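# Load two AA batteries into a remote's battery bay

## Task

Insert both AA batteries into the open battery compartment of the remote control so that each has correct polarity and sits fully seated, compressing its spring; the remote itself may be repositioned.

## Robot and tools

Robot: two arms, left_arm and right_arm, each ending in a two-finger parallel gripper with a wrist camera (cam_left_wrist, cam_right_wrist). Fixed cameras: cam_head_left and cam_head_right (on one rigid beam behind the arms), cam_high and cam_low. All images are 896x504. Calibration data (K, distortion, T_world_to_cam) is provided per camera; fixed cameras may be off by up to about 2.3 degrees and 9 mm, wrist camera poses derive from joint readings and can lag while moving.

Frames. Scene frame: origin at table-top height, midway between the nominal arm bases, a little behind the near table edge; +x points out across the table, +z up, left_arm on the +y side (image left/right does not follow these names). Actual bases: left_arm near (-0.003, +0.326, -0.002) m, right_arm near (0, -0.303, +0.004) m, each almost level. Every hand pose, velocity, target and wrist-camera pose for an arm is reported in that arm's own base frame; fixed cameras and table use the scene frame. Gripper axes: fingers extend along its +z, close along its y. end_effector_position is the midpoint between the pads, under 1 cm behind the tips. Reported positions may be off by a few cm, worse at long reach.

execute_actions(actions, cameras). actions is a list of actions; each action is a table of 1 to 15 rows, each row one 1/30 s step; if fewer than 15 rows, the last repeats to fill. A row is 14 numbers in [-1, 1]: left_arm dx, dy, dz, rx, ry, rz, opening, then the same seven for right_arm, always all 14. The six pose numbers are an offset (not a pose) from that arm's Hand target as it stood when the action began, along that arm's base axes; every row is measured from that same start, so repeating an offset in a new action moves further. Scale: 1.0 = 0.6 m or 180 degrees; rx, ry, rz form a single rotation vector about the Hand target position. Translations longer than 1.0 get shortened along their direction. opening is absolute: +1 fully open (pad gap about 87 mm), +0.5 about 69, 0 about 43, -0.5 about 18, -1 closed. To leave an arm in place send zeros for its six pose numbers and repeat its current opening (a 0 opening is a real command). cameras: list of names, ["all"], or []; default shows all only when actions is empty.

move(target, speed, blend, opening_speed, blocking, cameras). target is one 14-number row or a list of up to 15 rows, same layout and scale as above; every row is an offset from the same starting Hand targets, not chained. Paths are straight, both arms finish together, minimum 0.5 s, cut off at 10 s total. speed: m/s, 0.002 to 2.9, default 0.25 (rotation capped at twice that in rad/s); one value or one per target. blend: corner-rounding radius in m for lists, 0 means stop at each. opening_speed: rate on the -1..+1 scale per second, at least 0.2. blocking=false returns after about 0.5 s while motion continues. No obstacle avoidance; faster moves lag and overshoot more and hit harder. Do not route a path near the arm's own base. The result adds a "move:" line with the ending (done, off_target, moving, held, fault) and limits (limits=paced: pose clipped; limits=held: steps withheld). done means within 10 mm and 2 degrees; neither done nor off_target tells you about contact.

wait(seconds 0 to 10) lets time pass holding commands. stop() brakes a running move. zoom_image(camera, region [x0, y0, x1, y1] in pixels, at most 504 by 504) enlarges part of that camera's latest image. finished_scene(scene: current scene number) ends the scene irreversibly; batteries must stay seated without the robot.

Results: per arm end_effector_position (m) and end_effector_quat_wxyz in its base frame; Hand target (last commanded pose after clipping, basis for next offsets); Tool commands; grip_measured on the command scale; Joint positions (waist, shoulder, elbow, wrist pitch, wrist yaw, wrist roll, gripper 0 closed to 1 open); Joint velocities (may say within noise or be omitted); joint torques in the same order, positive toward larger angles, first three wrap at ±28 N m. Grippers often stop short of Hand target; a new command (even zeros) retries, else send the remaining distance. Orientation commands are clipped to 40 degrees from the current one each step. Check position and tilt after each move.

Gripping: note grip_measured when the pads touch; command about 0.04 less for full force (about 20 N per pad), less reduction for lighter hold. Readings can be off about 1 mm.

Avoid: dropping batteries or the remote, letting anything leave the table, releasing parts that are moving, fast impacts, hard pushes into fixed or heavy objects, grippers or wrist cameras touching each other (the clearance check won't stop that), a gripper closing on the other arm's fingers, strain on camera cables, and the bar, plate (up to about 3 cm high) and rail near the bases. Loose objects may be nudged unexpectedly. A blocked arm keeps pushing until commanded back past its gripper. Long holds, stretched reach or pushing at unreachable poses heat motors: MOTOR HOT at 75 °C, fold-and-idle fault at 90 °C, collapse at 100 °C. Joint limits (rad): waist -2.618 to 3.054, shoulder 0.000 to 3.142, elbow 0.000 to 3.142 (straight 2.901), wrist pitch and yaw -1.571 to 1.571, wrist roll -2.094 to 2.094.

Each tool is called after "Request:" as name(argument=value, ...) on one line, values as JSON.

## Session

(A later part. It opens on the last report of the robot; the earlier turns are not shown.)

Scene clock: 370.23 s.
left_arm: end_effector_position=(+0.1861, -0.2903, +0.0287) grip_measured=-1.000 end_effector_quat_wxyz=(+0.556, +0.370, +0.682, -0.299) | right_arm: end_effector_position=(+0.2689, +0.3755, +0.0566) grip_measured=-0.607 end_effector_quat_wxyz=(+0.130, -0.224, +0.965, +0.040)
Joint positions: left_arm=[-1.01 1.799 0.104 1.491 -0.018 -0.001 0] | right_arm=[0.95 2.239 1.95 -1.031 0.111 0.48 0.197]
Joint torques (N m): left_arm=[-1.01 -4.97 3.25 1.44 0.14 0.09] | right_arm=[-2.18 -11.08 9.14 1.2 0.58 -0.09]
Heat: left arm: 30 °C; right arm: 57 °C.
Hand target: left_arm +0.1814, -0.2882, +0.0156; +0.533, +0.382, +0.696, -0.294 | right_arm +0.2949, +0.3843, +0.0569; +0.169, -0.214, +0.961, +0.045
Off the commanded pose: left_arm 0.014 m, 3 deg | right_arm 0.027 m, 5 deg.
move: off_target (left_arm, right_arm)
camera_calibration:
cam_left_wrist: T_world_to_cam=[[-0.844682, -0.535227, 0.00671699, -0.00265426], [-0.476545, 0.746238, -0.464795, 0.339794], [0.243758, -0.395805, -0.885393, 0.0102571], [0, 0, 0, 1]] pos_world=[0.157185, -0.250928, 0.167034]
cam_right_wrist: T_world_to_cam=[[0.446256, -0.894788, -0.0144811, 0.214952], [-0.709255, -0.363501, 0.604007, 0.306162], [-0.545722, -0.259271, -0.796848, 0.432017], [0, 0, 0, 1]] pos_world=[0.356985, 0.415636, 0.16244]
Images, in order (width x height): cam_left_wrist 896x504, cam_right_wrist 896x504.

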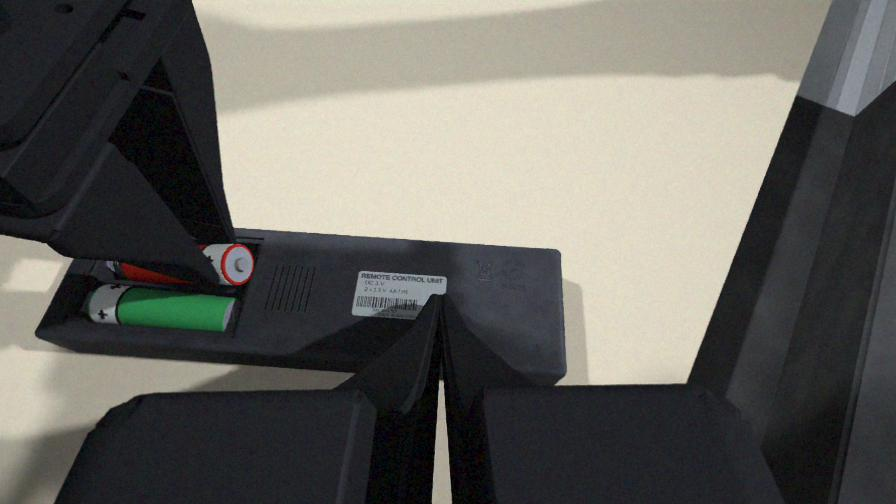

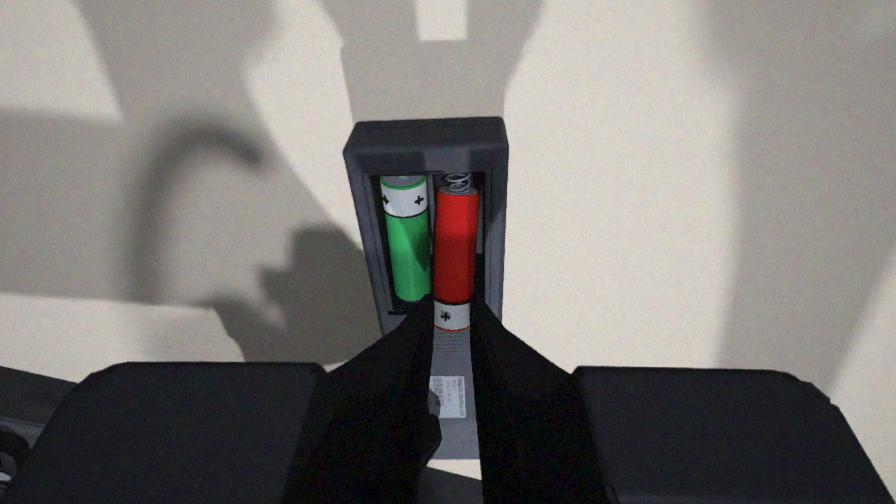

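Request:
move(target=[-0.033,-0.02,-0.04,0,0,0,-1,0.01,0.005,-0.006,0,0,0,-0.85], speed=0.06, cameras=["cam_left_wrist","cam_right_wrist"])

Request:
zoom_image(camera="cam_right_wrist", region=[340, 50, 590, 330])

Request:
zoom_image(camera="cam_left_wrist", region=[0, 100, 300, 380])

Scene clock: 371.73 s.
left_arm: end_effector_position=(+0.1903, -0.3009, +0.0232) grip_measured=-1.000 end_effector_quat_wxyz=(+0.575, +0.350, +0.691, -0.263) | right_arm: end_effector_position=(+0.2732, +0.3734, +0.0539) grip_measured=-0.607 end_effector_quat_wxyz=(+0.126, -0.225, +0.966, +0.032)
Joint positions: left_arm=[-1.107 1.875 0.155 1.514 -0.205 -0.003 0] | right_arm=[0.942 2.264 1.983 -1.056 0.116 0.471 0.197]
Joint torques (N m): left_arm=[-3.23 3.3 -0.76 2.69 0.75 -0.27] | right_arm=[-2.04 -11.03 9.16 1.33 0.51 -0.07]
Heat: left arm: 31 °C; right arm: 57 °C.
Hand target: left_arm +0.1616, -0.3001, -0.0084; +0.533, +0.382, +0.696, -0.294 | right_arm +0.3009, +0.3874, +0.0533; +0.169, -0.214, +0.961, +0.045
Off the commanded pose: left_arm 0.043 m, 7 deg | right_arm 0.031 m, 5 deg.
joint sent to its limit (left arm) — joint 4 (wrist pitch), upper limit. The joint targets are off in position, not in orientation.
move: off_target (left_arm, right_arm)
camera_calibration:
cam_left_wrist: T_world_to_cam=[[-0.795412, -0.605344, -0.0296335, -0.0345012], [-0.52459, 0.71214, -0.466543, 0.346049], [0.303522, -0.355548, -0.884002, 0.000790831], [0, 0, 0, 1]] pos_world=[0.153851, -0.267039, 0.161123]
cam_right_wrist: T_world_to_cam=[[0.445887, -0.895089, -0.0000618804, 0.210562], [-0.706501, -0.351984, 0.613974, 0.304613], [-0.549583, -0.273719, -0.789326, 0.437698], [0, 0, 0, 1]] pos_world=[0.361874, 0.415497, 0.158475]
Images, in order (width x height): cam_left_wrist 896x504, cam_right_wrist 896x504.

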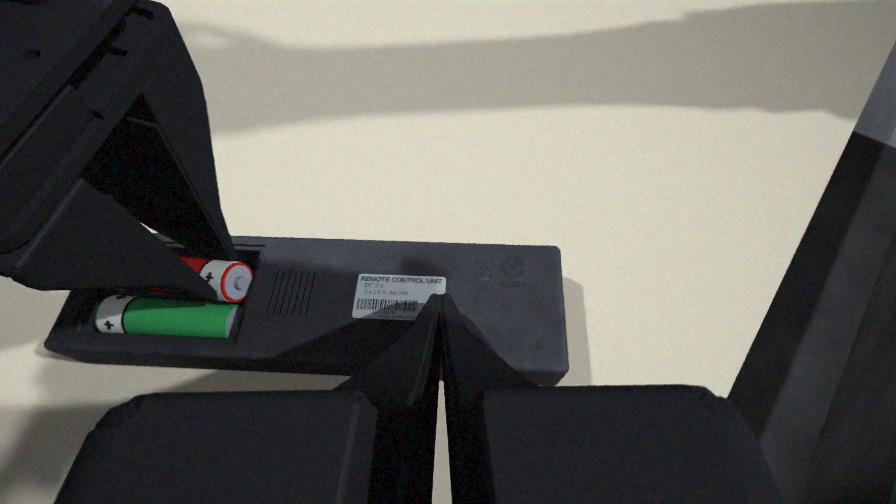

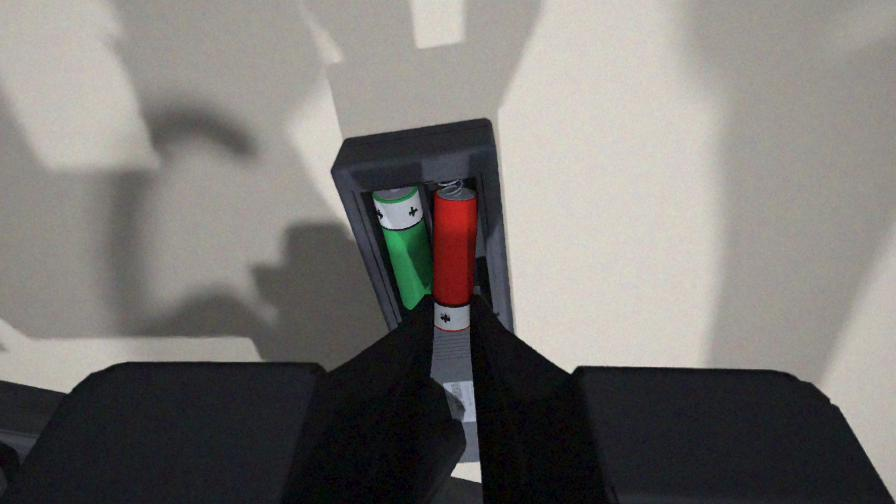

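Scaled by 1.800 from the camera's 896x504 image, which has a finer 1280x720 frame.

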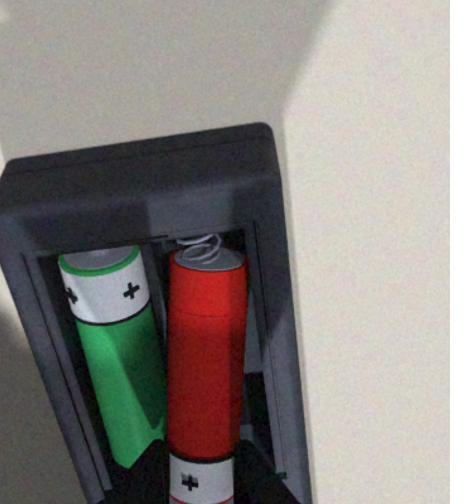

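Scaled by 1.680 from the camera's 896x504 image, which has a finer 1280x720 frame.

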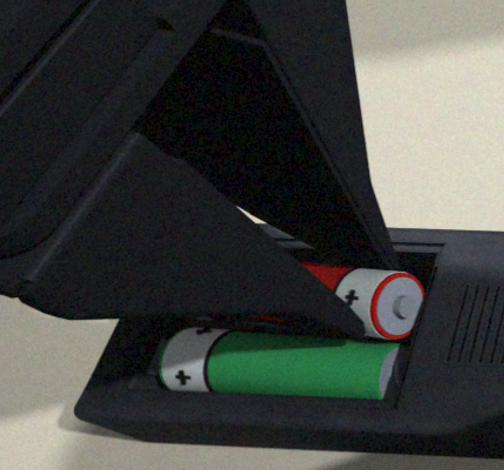

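Request:
move(target=[0,0,0,0,0,0,-1,0,0,-0.06,0.025,-0.05,0,-0.85], speed=0.07, cameras=["cam_low","cam_left_wrist","cam_right_wrist"])

Request:
zoom_image(camera="cam_right_wrist", region=[340, 50, 590, 330])

Request:
zoom_image(camera="cam_left_wrist", region=[0, 100, 300, 380])

Scene clock: 373.73 s.
left_arm: end_effector_position=(+0.1903, -0.3010, +0.0233) grip_measured=-1.000 end_effector_quat_wxyz=(+0.575, +0.350, +0.691, -0.263) | right_arm: end_effector_position=(+0.2761, +0.3706, +0.0473) grip_measured=-0.600 end_effector_quat_wxyz=(+0.211, -0.225, +0.949, +0.057)
Joint positions: left_arm=[-1.108 1.875 0.156 1.514 -0.206 -0.004 0] | right_arm=[0.964 2.094 1.653 -0.73 0.194 0.46 0.2]
Joint torques (N m): left_arm=[-3.3 3.25 -0.79 2.69 0.78 -0.27] | right_arm=[-1.13 -6.05 2.76 2.39 0.63 0.02]
Heat: left arm: 31 °C; right arm: 56 °C.
Hand target: left_arm +0.1616, -0.3002, -0.0083; +0.533, +0.382, +0.696, -0.294 | right_arm +0.3008, +0.3872, +0.0172; +0.252, -0.210, +0.942, +0.065
Off the commanded pose: left_arm 0.043 m, 7 deg | right_arm 0.042 m, 5 deg.
joint sent to its limit (left arm) — joint 4 (wrist pitch), upper limit. The joint targets are off in position, not in orientation.
move: off_target (left_arm, right_arm)
camera_calibration:
cam_left_wrist: T_world_to_cam=[[-0.795119, -0.605763, -0.0289425, -0.034686], [-0.525083, 0.711527, -0.466924, 0.34612], [0.303438, -0.356062, -0.883824, 0.000695836], [0, 0, 0, 1]] pos_world=[0.153951, -0.267038, 0.161223]
cam_right_wrist: T_world_to_cam=[[0.453464, -0.891237, -0.008152, 0.203647], [-0.788895, -0.405614, 0.461651, 0.35947], [-0.414747, -0.202911, -0.887024, 0.37448], [0, 0, 0, 1]] pos_world=[0.346552, 0.40329, 0.167883]
Images, in order (width x height): cam_low 896x504, cam_left_wrist 896x504, cam_right_wrist 896x504.

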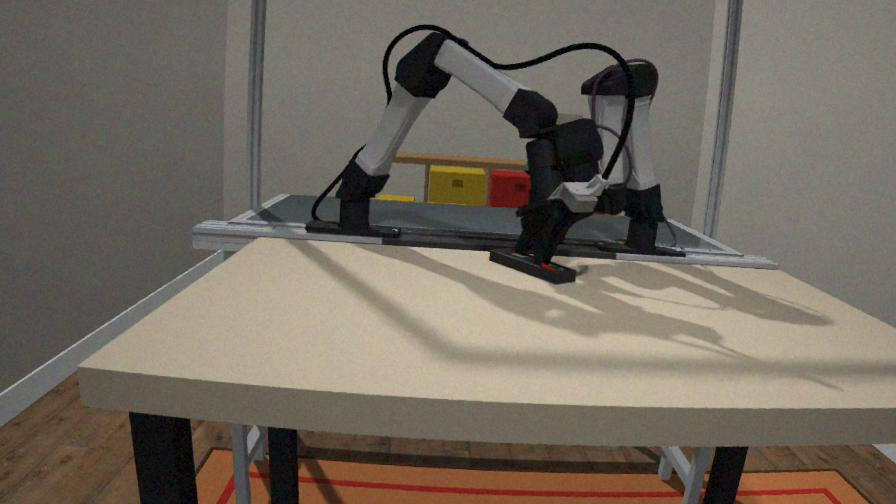

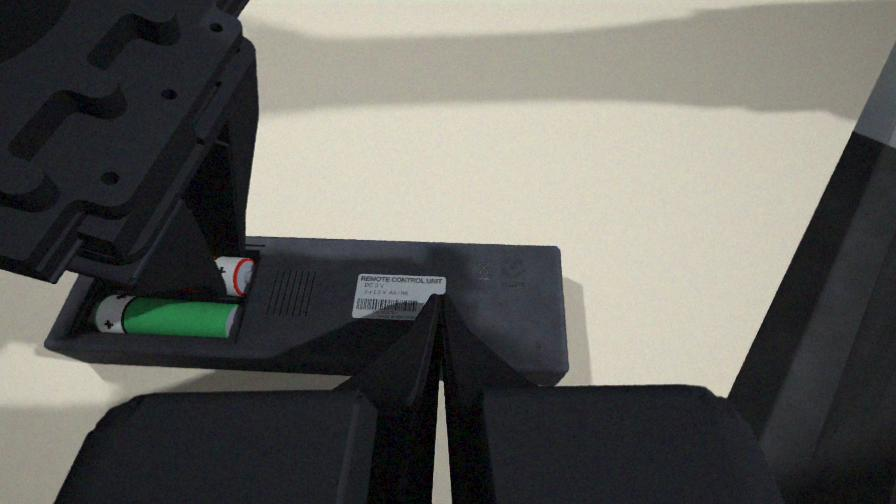

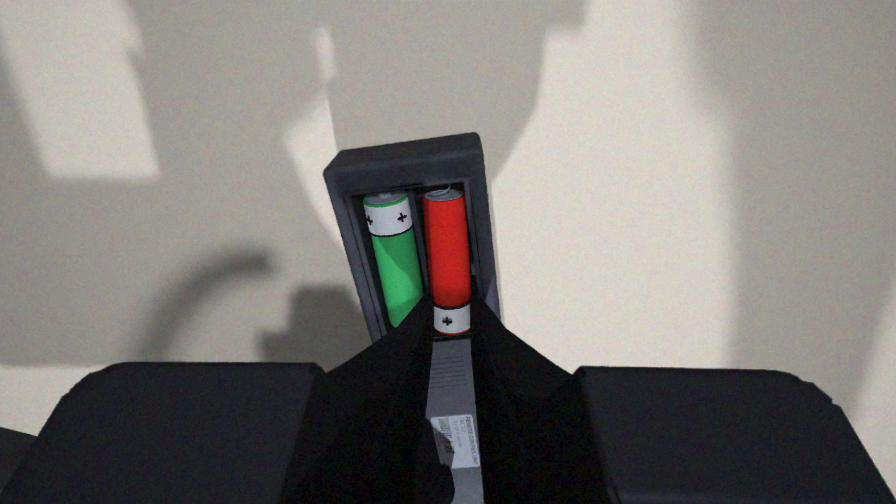

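Scaled by 1.800 from the camera's 896x504 image, which has a finer 1280x720 frame.

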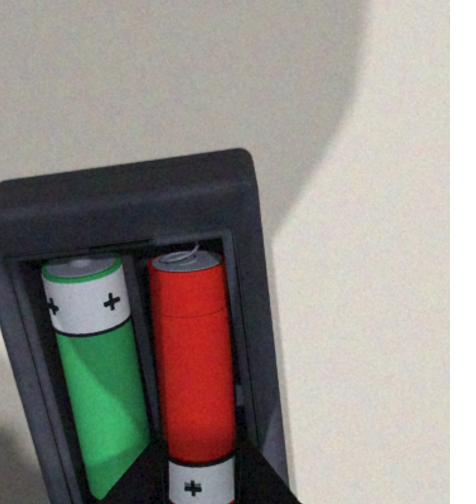

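Scaled by 1.680 from the camera's 896x504 image, which has a finer 1280x720 frame.

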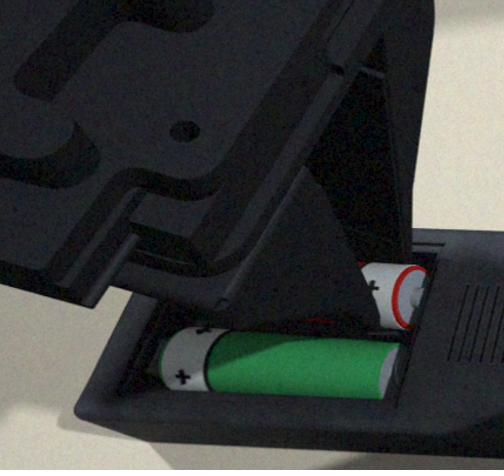

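Request:
move(target=[0,0,0,0,0,0,-1,0,0,0,0,0,0,-0.45], opening_speed=0.6)

Request:
move(target=[0,0,0,0,0,0,-1,-0.035,-0.022,0.16,-0.02,0.045,0,-0.4], speed=0.1, cameras=["cam_left_wrist","cam_right_wrist"])

Request:
zoom_image(camera="cam_right_wrist", region=[340, 50, 590, 330])

Request:
zoom_image(camera="cam_left_wrist", region=[0, 100, 300, 380])

Scene clock: 374.83 s.
left_arm: end_effector_position=(+0.1903, -0.3010, +0.0233) grip_measured=-1.000 end_effector_quat_wxyz=(+0.575, +0.350, +0.691, -0.263) | right_arm: end_effector_position=(+0.2753, +0.3723, +0.0474) grip_measured=-0.487 end_effector_quat_wxyz=(+0.213, -0.226, +0.949, +0.059)
Joint positions: left_arm=[-1.108 1.875 0.156 1.514 -0.206 -0.004 0] | right_arm=[0.968 2.094 1.652 -0.726 0.195 0.46 0.257]
Joint torques (N m): left_arm=[-3.28 3.23 -0.79 2.69 0.76 -0.29] | right_arm=[-1.55 -6.02 2.69 2.39 0.62 0.04]
Heat: left arm: 32 °C; right arm: 56 °C.
Hand target: left_arm +0.1616, -0.3002, -0.0083; +0.533, +0.382, +0.696, -0.294 | right_arm +0.3009, +0.3872, +0.0173; +0.252, -0.210, +0.942, +0.065
Off the commanded pose: left_arm 0.043 m, 7 deg | right_arm 0.042 m, 5 deg.
joint sent to its limit (left arm) — joint 4 (wrist pitch), upper limit. The joint targets are off in position, not in orientation.
move: off_target (left_arm, right_arm)

Scene clock: 376.60 s.
left_arm: end_effector_position=(+0.1903, -0.3010, +0.0233) grip_measured=-1.000 end_effector_quat_wxyz=(+0.575, +0.350, +0.691, -0.263) | right_arm: end_effector_position=(+0.2784, +0.3729, +0.1079) grip_measured=-0.400 end_effector_quat_wxyz=(+0.182, -0.223, +0.957, +0.045)
Joint positions: left_arm=[-1.108 1.875 0.156 1.514 -0.206 -0.004 0] | right_arm=[0.955 2.159 2.01 -1.085 0.173 0.467 0.3]
Joint torques (N m): left_arm=[-3.29 3.28 -0.76 2.69 0.78 -0.28] | right_arm=[-1.2 -12.03 9.36 0.63 0 0.17]
Heat: left arm: 32 °C; right arm: 56 °C.
Hand target: left_arm +0.1616, -0.3002, -0.0083; +0.533, +0.382, +0.696, -0.294 | right_arm +0.2799, +0.3740, +0.1133; +0.178, -0.213, +0.959, +0.050
Off the commanded pose: left_arm 0.043 m, 7 deg | right_arm 0.006 m, 1 deg.
joint sent to its limit (left arm) — joint 4 (wrist pitch), upper limit. The joint targets are off in position, not in orientation.
move: off_target (left_arm)
camera_calibration:
cam_left_wrist: T_world_to_cam=[[-0.795119, -0.605763, -0.0289425, -0.034686], [-0.525083, 0.711527, -0.466924, 0.34612], [0.303438, -0.356062, -0.883824, 0.000695836], [0, 0, 0, 1]] pos_world=[0.153951, -0.267038, 0.161223]
cam_right_wrist: T_world_to_cam=[[0.44593, -0.895067, 0.00142585, 0.207644], [-0.765941, -0.380773, 0.518021, 0.312486], [-0.46312, -0.232093, -0.855367, 0.450552], [0, 0, 0, 1]] pos_world=[0.355411, 0.409411, 0.223217]
Images, in order (width x height): cam_left_wrist 896x504, cam_right_wrist 896x504.

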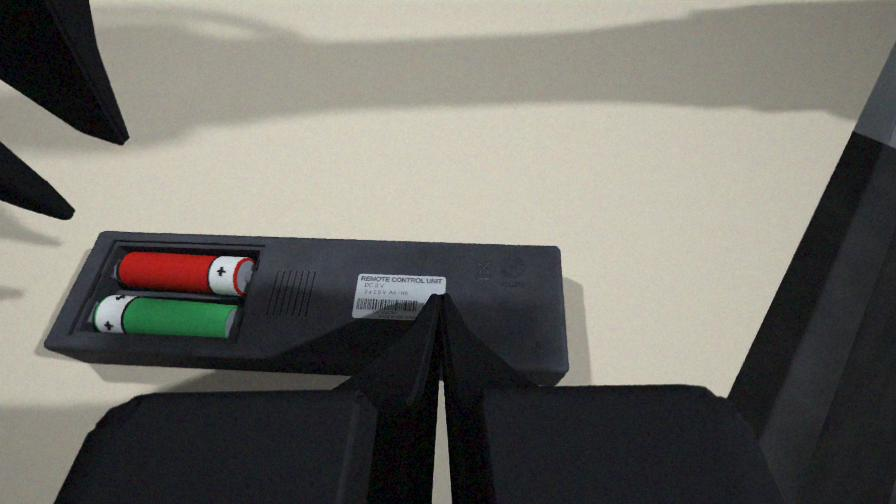

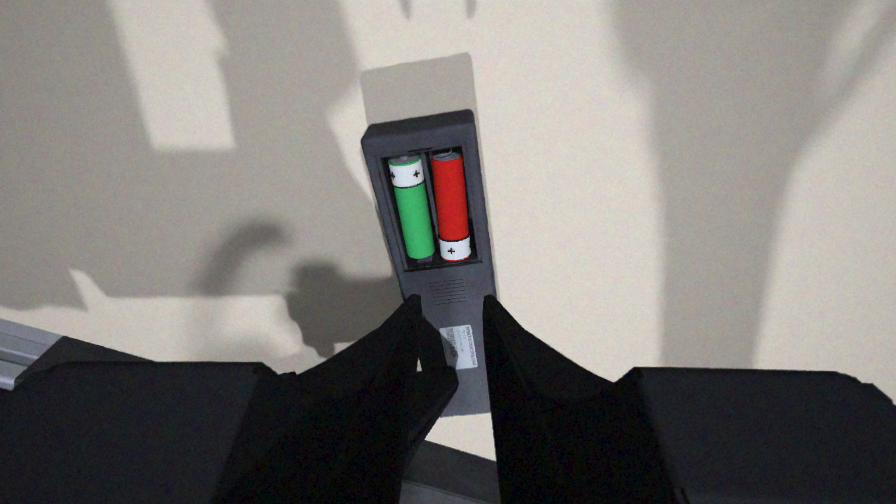

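Scaled by 1.800 from the camera's 896x504 image, which has a finer 1280x720 frame.

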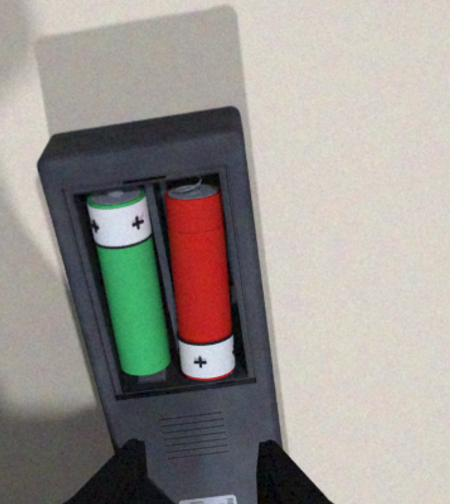

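Scaled by 1.680 from the camera's 896x504 image, which has a finer 1280x720 frame.

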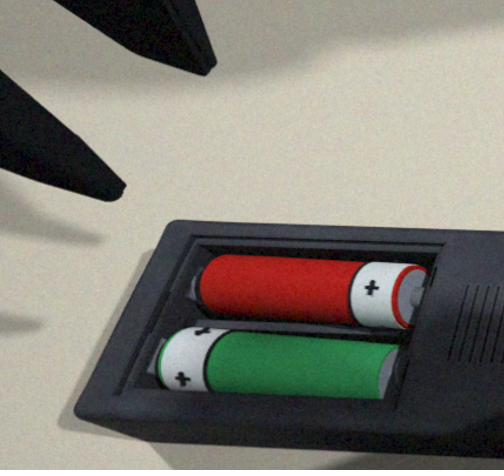

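Request:
move(target=[0,0,0,0,0,0,-1,-0.025,-0.0115,-0.07,0,0,0,-1], speed=0.1, cameras=["cam_left_wrist","cam_right_wrist"])

Request:
zoom_image(camera="cam_right_wrist", region=[340, 50, 590, 330])

Request:
zoom_image(camera="cam_left_wrist", region=[0, 100, 300, 380])

Scene clock: 378.30 s.
left_arm: end_effector_position=(+0.1903, -0.3010, +0.0233) grip_measured=-1.000 end_effector_quat_wxyz=(+0.575, +0.350, +0.691, -0.263) | right_arm: end_effector_position=(+0.2675, +0.3604, +0.0573) grip_measured=-0.965 end_effector_quat_wxyz=(+0.163, -0.219, +0.962, +0.030)
Joint positions: left_arm=[-1.108 1.875 0.156 1.514 -0.206 -0.004 0] | right_arm=[0.957 2.141 1.789 -0.932 0.173 0.485 0.018]
Joint torques (N m): left_arm=[-3.28 3.28 -0.72 2.71 0.78 -0.26] | right_arm=[0.38 -16.4 4.9 0.89 0.06 0.17]
Heat: left arm: 32 °C; right arm: 56 °C.
Hand target: left_arm +0.1616, -0.3002, -0.0083; +0.533, +0.382, +0.696, -0.294 | right_arm +0.2648, +0.3672, +0.0712; +0.178, -0.213, +0.959, +0.050
Off the commanded pose: left_arm 0.043 m, 7 deg | right_arm 0.016 m, 3 deg.
joint sent to its limit (left arm) — joint 4 (wrist pitch), upper limit. The joint targets are off in position, not in orientation.
move: off_target (left_arm, right_arm)
camera_calibration:
cam_left_wrist: T_world_to_cam=[[-0.795119, -0.605763, -0.0289425, -0.034686], [-0.525083, 0.711527, -0.466924, 0.34612], [0.303438, -0.356062, -0.883824, 0.000695836], [0, 0, 0, 1]] pos_world=[0.153951, -0.267038, 0.161223]
cam_right_wrist: T_world_to_cam=[[0.433188, -0.901101, 0.0191151, 0.205975], [-0.754358, -0.350875, 0.554825, 0.309583], [-0.493246, -0.254763, -0.831747, 0.414211], [0, 0, 0, 1]] pos_world=[0.348619, 0.399755, 0.168818]
Images, in order (width x height): cam_left_wrist 896x504, cam_right_wrist 896x504.

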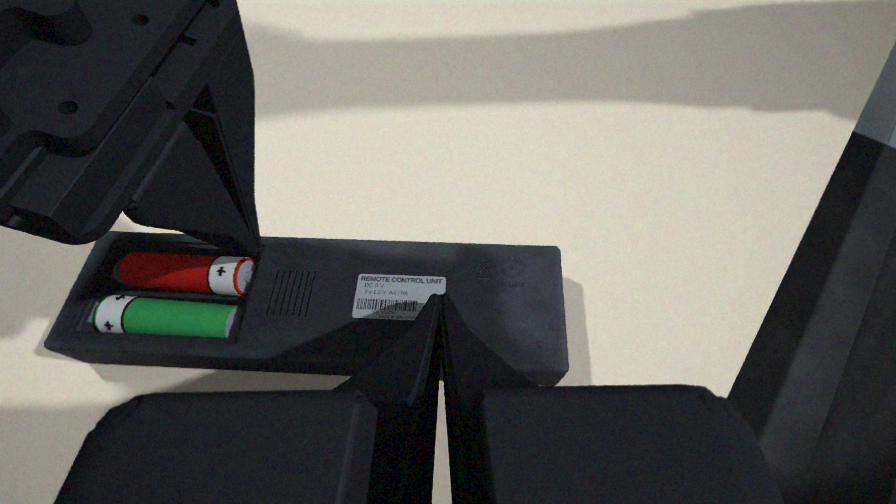

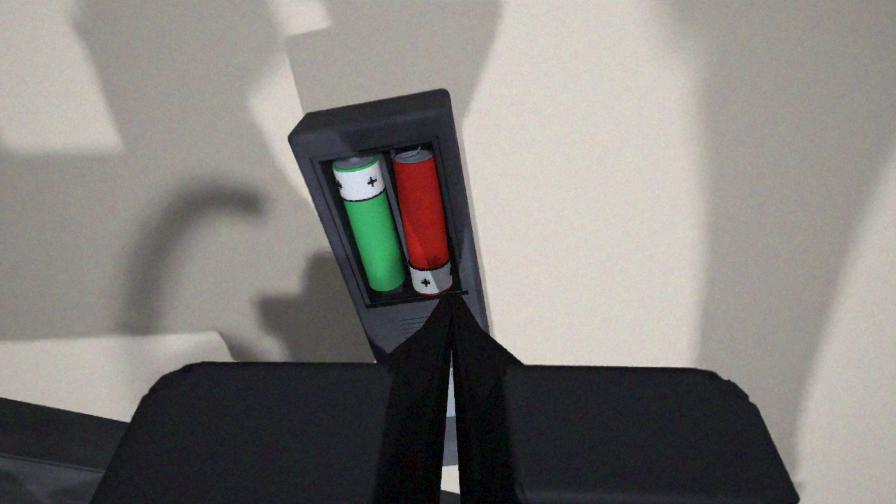

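Scaled by 1.800 from the camera's 896x504 image, which has a finer 1280x720 frame.

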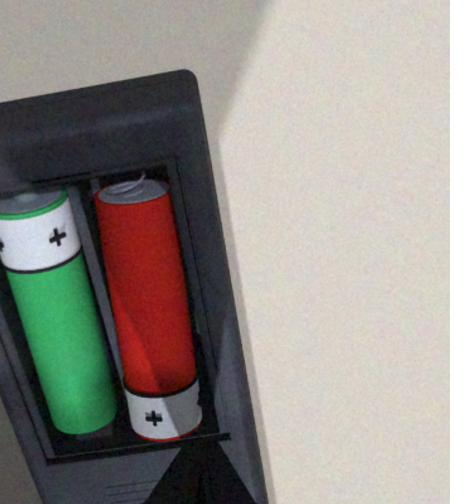

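Scaled by 1.680 from the camera's 896x504 image, which has a finer 1280x720 frame.

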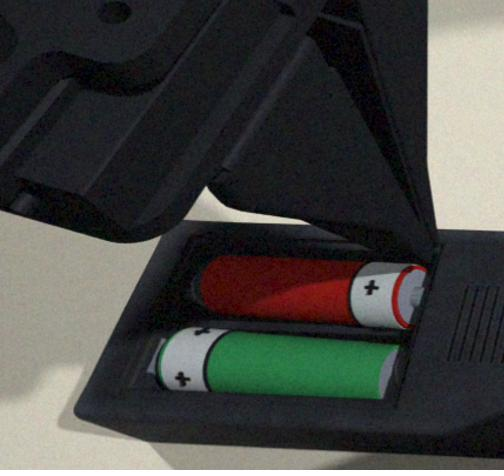

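Request:
move(target=[0,0,0,0,0,0,-1,0.001,0.014,0.006,0,0,0,-1], speed=0.06, cameras=["cam_right_wrist"])

Request:
zoom_image(camera="cam_right_wrist", region=[340, 50, 590, 330])

Scene clock: 379.40 s.
left_arm: end_effector_position=(+0.1903, -0.3010, +0.0233) grip_measured=-1.000 end_effector_quat_wxyz=(+0.575, +0.350, +0.691, -0.263) | right_arm: end_effector_position=(+0.2652, +0.3673, +0.0615) grip_measured=-0.965 end_effector_quat_wxyz=(+0.168, -0.219, +0.960, +0.037)
Joint positions: left_arm=[-1.108 1.875 0.156 1.514 -0.206 -0.004 0] | right_arm=[0.969 2.141 1.804 -0.932 0.173 0.494 0.018]
Joint torques (N m): left_arm=[-3.3 3.3 -0.75 2.69 0.77 -0.27] | right_arm=[0.14 -13.65 9.06 0.67 0.1 0.17]
Heat: left arm: 32 °C; right arm: 57 °C.
Hand target: left_arm +0.1616, -0.3002, -0.0083; +0.533, +0.382, +0.696, -0.294 | right_arm +0.2655, +0.3756, +0.0749; +0.178, -0.213, +0.959, +0.050
Off the commanded pose: left_arm 0.043 m, 7 deg | right_arm 0.016 m, 2 deg.
joint sent to its limit (left arm) — joint 4 (wrist pitch), upper limit. The joint targets are off in position, not in orientation.
move: off_target (left_arm, right_arm)
camera_calibration:
cam_right_wrist: T_world_to_cam=[[0.436637, -0.899594, 0.00888447, 0.21221], [-0.756939, -0.362024, 0.544042, 0.31349], [-0.4862, -0.244274, -0.839011, 0.413012], [0, 0, 0, 1]] pos_world=[0.34544, 0.405282, 0.174085]
Images, in order (width x height): cam_right_wrist 896x504.

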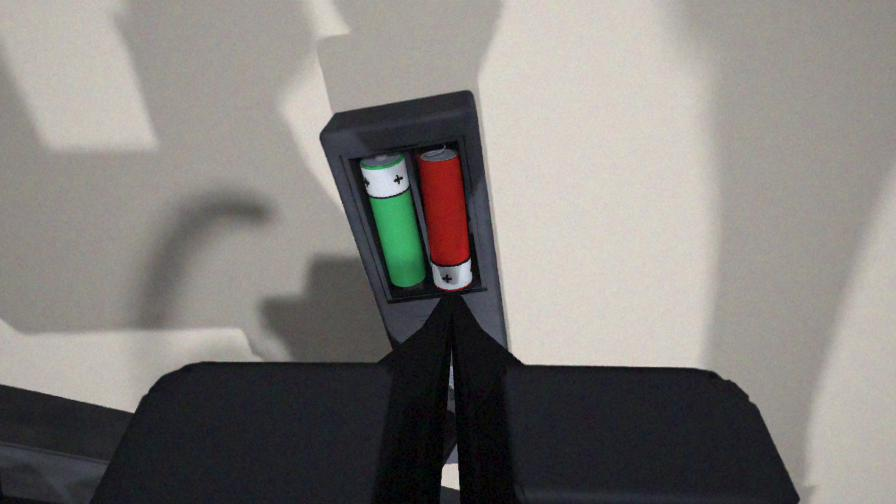

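Scaled by 1.800 from the camera's 896x504 image, which has a finer 1280x720 frame.

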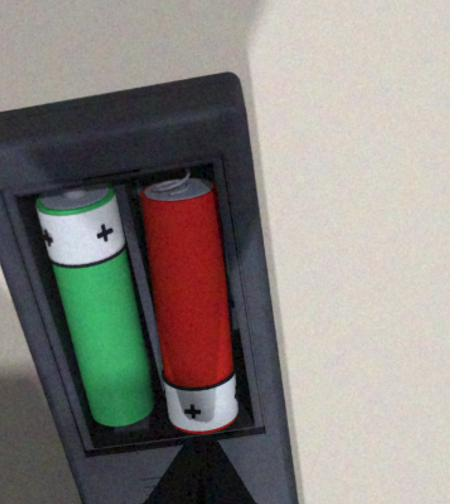

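Request:
move(target=[[0,0,0,0,0,0,-1,0.018,0.007,0,0,0,0,-1],[0,0,0,0,0,0,-1,0.018,0.007,-0.085,0,0,0,-1]], speed=0.06, cameras=["cam_left_wrist","cam_right_wrist"])

Request:
zoom_image(camera="cam_right_wrist", region=[340, 50, 590, 330])

Request:
zoom_image(camera="cam_left_wrist", region=[0, 100, 300, 380])

Scene clock: 381.73 s.
left_arm: end_effector_position=(+0.1903, -0.3010, +0.0233) grip_measured=-1.000 end_effector_quat_wxyz=(+0.575, +0.350, +0.691, -0.263) | right_arm: end_effector_position=(+0.2727, +0.3797, +0.0474) grip_measured=-0.965 end_effector_quat_wxyz=(+0.183, -0.217, +0.957, +0.053)
Joint positions: left_arm=[-1.108 1.875 0.156 1.514 -0.206 -0.004 0] | right_arm=[0.969 2.163 1.775 -0.836 0.168 0.494 0.018]
Joint torques (N m): left_arm=[-3.25 3.3 -0.75 2.69 0.77 -0.28] | right_arm=[-1.22 -9.39 2.69 1.36 0.11 0.02]
Heat: left arm: 33 °C; right arm: 57 °C.
Hand target: left_arm +0.1616, -0.3002, -0.0083; +0.533, +0.382, +0.696, -0.294 | right_arm +0.2763, +0.3798, +0.0239; +0.178, -0.213, +0.959, +0.050
Off the commanded pose: left_arm 0.043 m, 7 deg | right_arm 0.024 m, 1 deg.
joint sent to its limit (left arm) — joint 4 (wrist pitch), upper limit. The joint targets are off in position, not in orientation.
move: off_target (left_arm, right_arm)
camera_calibration:
cam_left_wrist: T_world_to_cam=[[-0.795119, -0.605763, -0.0289425, -0.034686], [-0.525083, 0.711527, -0.466924, 0.34612], [0.303438, -0.356062, -0.883824, 0.000695836], [0, 0, 0, 1]] pos_world=[0.153951, -0.267038, 0.161223]
cam_right_wrist: T_world_to_cam=[[0.437858, -0.898877, -0.0173535, 0.220892], [-0.767761, -0.383893, 0.513001, 0.343949], [-0.467787, -0.211298, -0.858213, 0.391291], [0, 0, 0, 1]] pos_world=[0.350392, 0.413273, 0.163198]
Images, in order (width x height): cam_left_wrist 896x504, cam_right_wrist 896x504.

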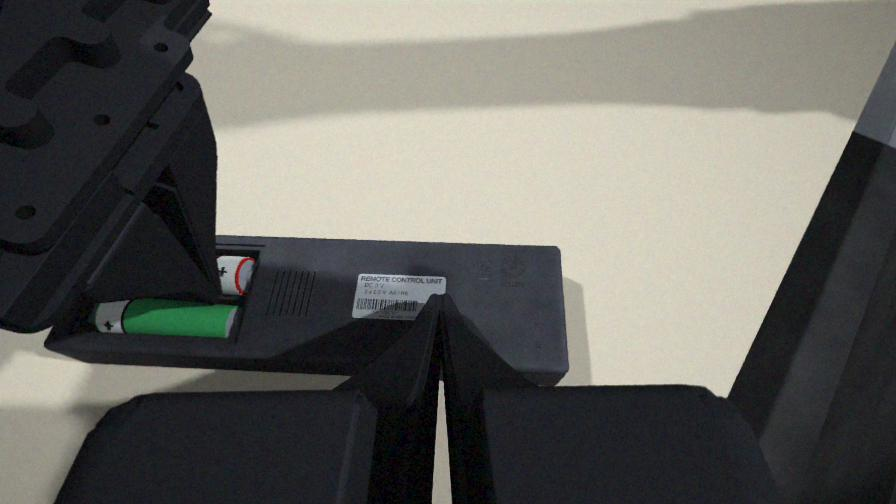

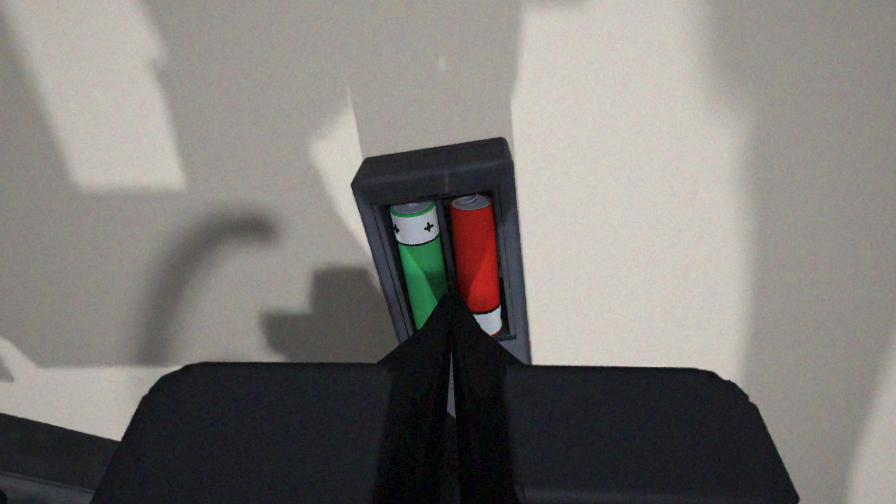

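Scaled by 1.800 from the camera's 896x504 image, which has a finer 1280x720 frame.

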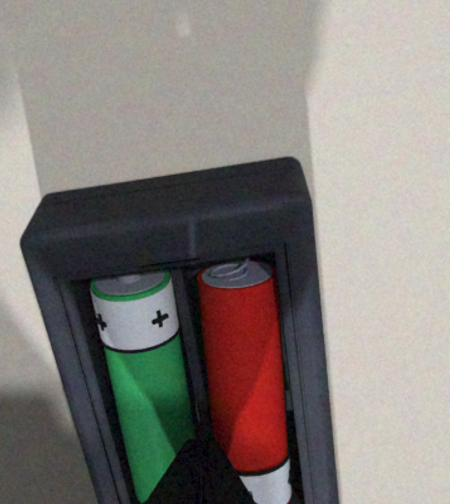

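Scaled by 1.680 from the camera's 896x504 image, which has a finer 1280x720 frame.

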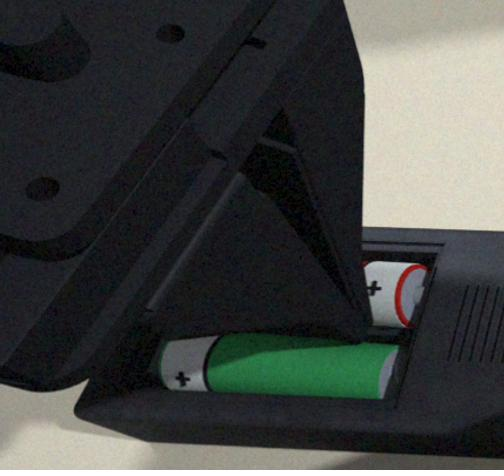

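Request:
move(target=[[0,0,0,0,0,0,-1,0,0,0.075,0,0,0,-1],[0,0,0,0,0,0,-1,-0.006,-0.016,0.075,0,0,0,-1]], speed=0.06, cameras=["cam_right_wrist"])

Request:
zoom_image(camera="cam_right_wrist", region=[340, 50, 590, 330])

Scene clock: 383.77 s.
left_arm: end_effector_position=(+0.1903, -0.3010, +0.0233) grip_measured=-1.000 end_effector_quat_wxyz=(+0.575, +0.350, +0.691, -0.263) | right_arm: end_effector_position=(+0.2710, +0.3724, +0.0560) grip_measured=-0.965 end_effector_quat_wxyz=(+0.170, -0.216, +0.961, +0.041)
Joint positions: left_arm=[-1.108 1.875 0.156 1.514 -0.206 -0.004 0] | right_arm=[0.963 2.167 1.822 -0.916 0.168 0.494 0.018]
Joint torques (N m): left_arm=[-3.3 3.28 -0.73 2.7 0.78 -0.28] | right_arm=[-1.2 -16.31 5.19 0.78 0.09 -0.03]
Heat: left arm: 33 °C; right arm: 56 °C.
Hand target: left_arm +0.1616, -0.3002, -0.0083; +0.533, +0.382, +0.696, -0.294 | right_arm +0.2726, +0.3702, +0.0689; +0.178, -0.213, +0.959, +0.050
Off the commanded pose: left_arm 0.043 m, 7 deg | right_arm 0.013 m, 2 deg.
joint sent to its limit (left arm) — joint 4 (wrist pitch), upper limit. The joint targets are off in position, not in orientation.
move: off_target (left_arm, right_arm)
camera_calibration:
cam_right_wrist: T_world_to_cam=[[0.432227, -0.901765, 0.000690851, 0.216769], [-0.759079, -0.363422, 0.540114, 0.324035], [-0.486805, -0.233976, -0.841591, 0.408913], [0, 0, 0, 1]] pos_world=[0.351336, 0.408912, 0.168972]
Images, in order (width x height): cam_right_wrist 896x504.

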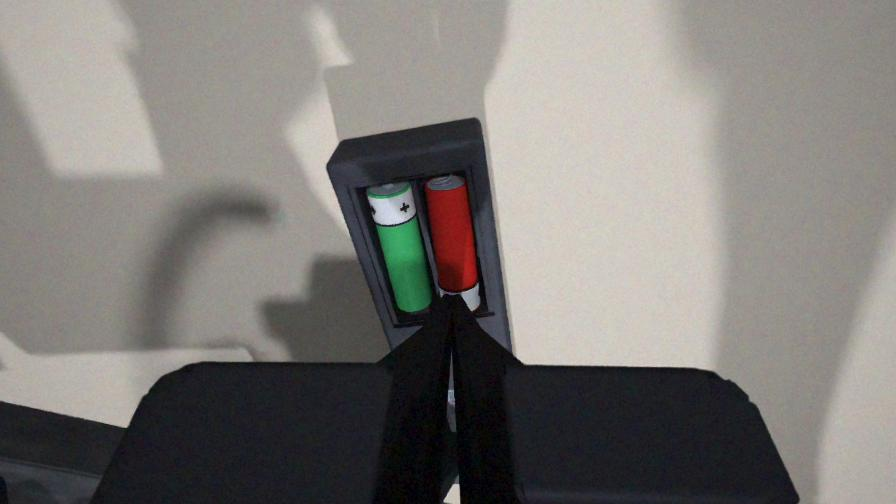

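Scaled by 1.800 from the camera's 896x504 image, which has a finer 1280x720 frame.

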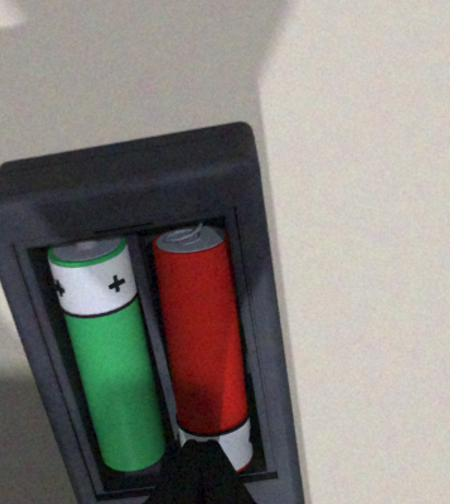

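Request:
move(target=[0,0,0,0,0,0,-1,0.002,-0.007,-0.1,0,0,0,-1], speed=0.06, cameras=["cam_left_wrist","cam_right_wrist"])

Request:
zoom_image(camera="cam_right_wrist", region=[340, 50, 590, 330])

Request:
zoom_image(camera="cam_left_wrist", region=[0, 100, 300, 380])

Scene clock: 385.33 s.
left_arm: end_effector_position=(+0.1903, -0.3010, +0.0233) grip_measured=-1.000 end_effector_quat_wxyz=(+0.575, +0.350, +0.691, -0.263) | right_arm: end_effector_position=(+0.2748, +0.3722, +0.0492) grip_measured=-0.965 end_effector_quat_wxyz=(+0.202, -0.209, +0.954, +0.069)
Joint positions: left_arm=[-1.108 1.875 0.156 1.514 -0.206 -0.004 0] | right_arm=[0.956 2.093 1.661 -0.74 0.167 0.491 0.018]
Joint torques (N m): left_arm=[-3.32 3.3 -0.73 2.71 0.78 -0.28] | right_arm=[-1.29 -6.02 1.69 1.35 0.07 -0.07]
Heat: left arm: 33 °C; right arm: 56 °C.
Hand target: left_arm +0.1616, -0.3002, -0.0083; +0.533, +0.382, +0.696, -0.294 | right_arm +0.2739, +0.3658, +0.0088; +0.178, -0.213, +0.959, +0.050
Off the commanded pose: left_arm 0.043 m, 7 deg | right_arm 0.041 m, 4 deg.
joint sent to its limit (left arm) — joint 4 (wrist pitch), upper limit. The joint targets are off in position, not in orientation.
move: off_target (left_arm, right_arm)
camera_calibration:
cam_left_wrist: T_world_to_cam=[[-0.795119, -0.605763, -0.0289425, -0.034686], [-0.525083, 0.711527, -0.466924, 0.34612], [0.303438, -0.356062, -0.883824, 0.000695836], [0, 0, 0, 1]] pos_world=[0.153951, -0.267038, 0.161223]
cam_right_wrist: T_world_to_cam=[[0.430017, -0.90185, -0.0418617, 0.217695], [-0.786349, -0.396919, 0.473403, 0.353625], [-0.443554, -0.170654, -0.879851, 0.371532], [0, 0, 0, 1]] pos_world=[0.349255, 0.400092, 0.168599]
Images, in order (width x height): cam_left_wrist 896x504, cam_right_wrist 896x504.

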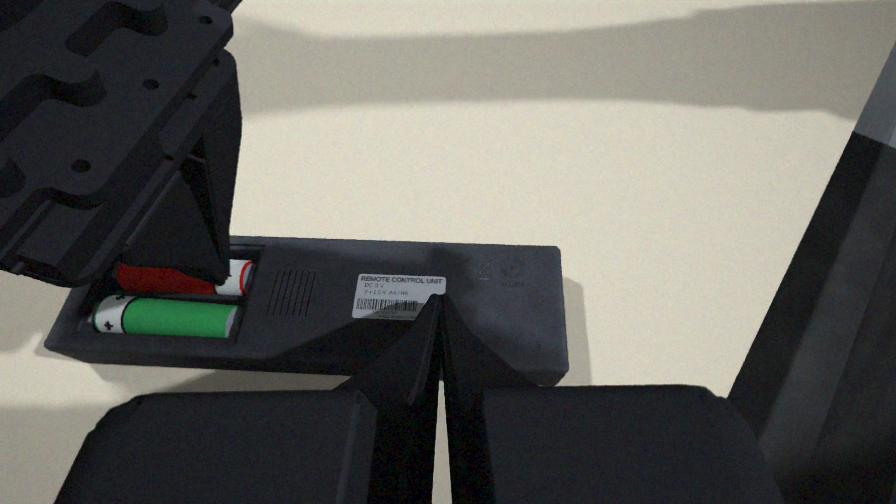

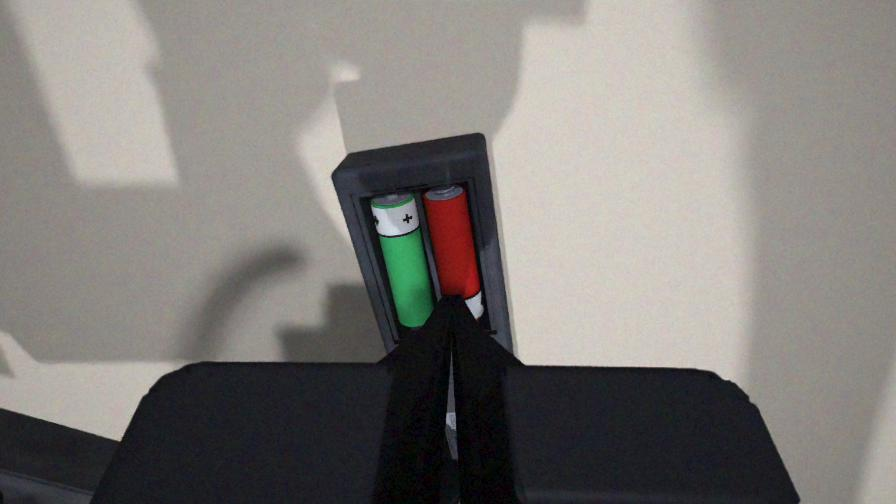

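Scaled by 1.800 from the camera's 896x504 image, which has a finer 1280x720 frame.

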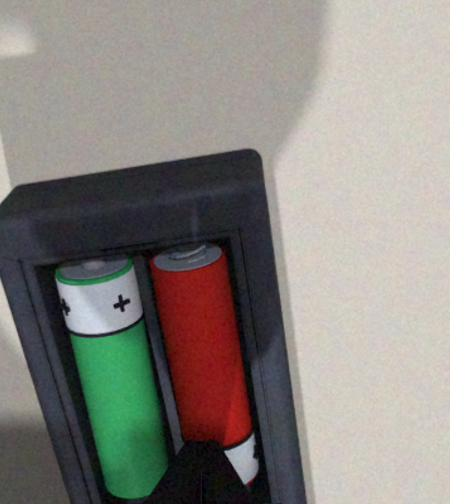

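Scaled by 1.680 from the camera's 896x504 image, which has a finer 1280x720 frame.

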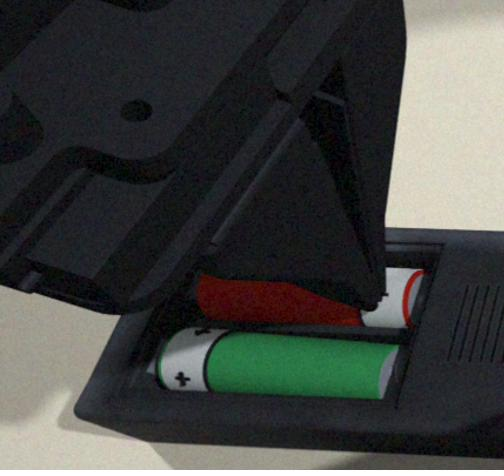

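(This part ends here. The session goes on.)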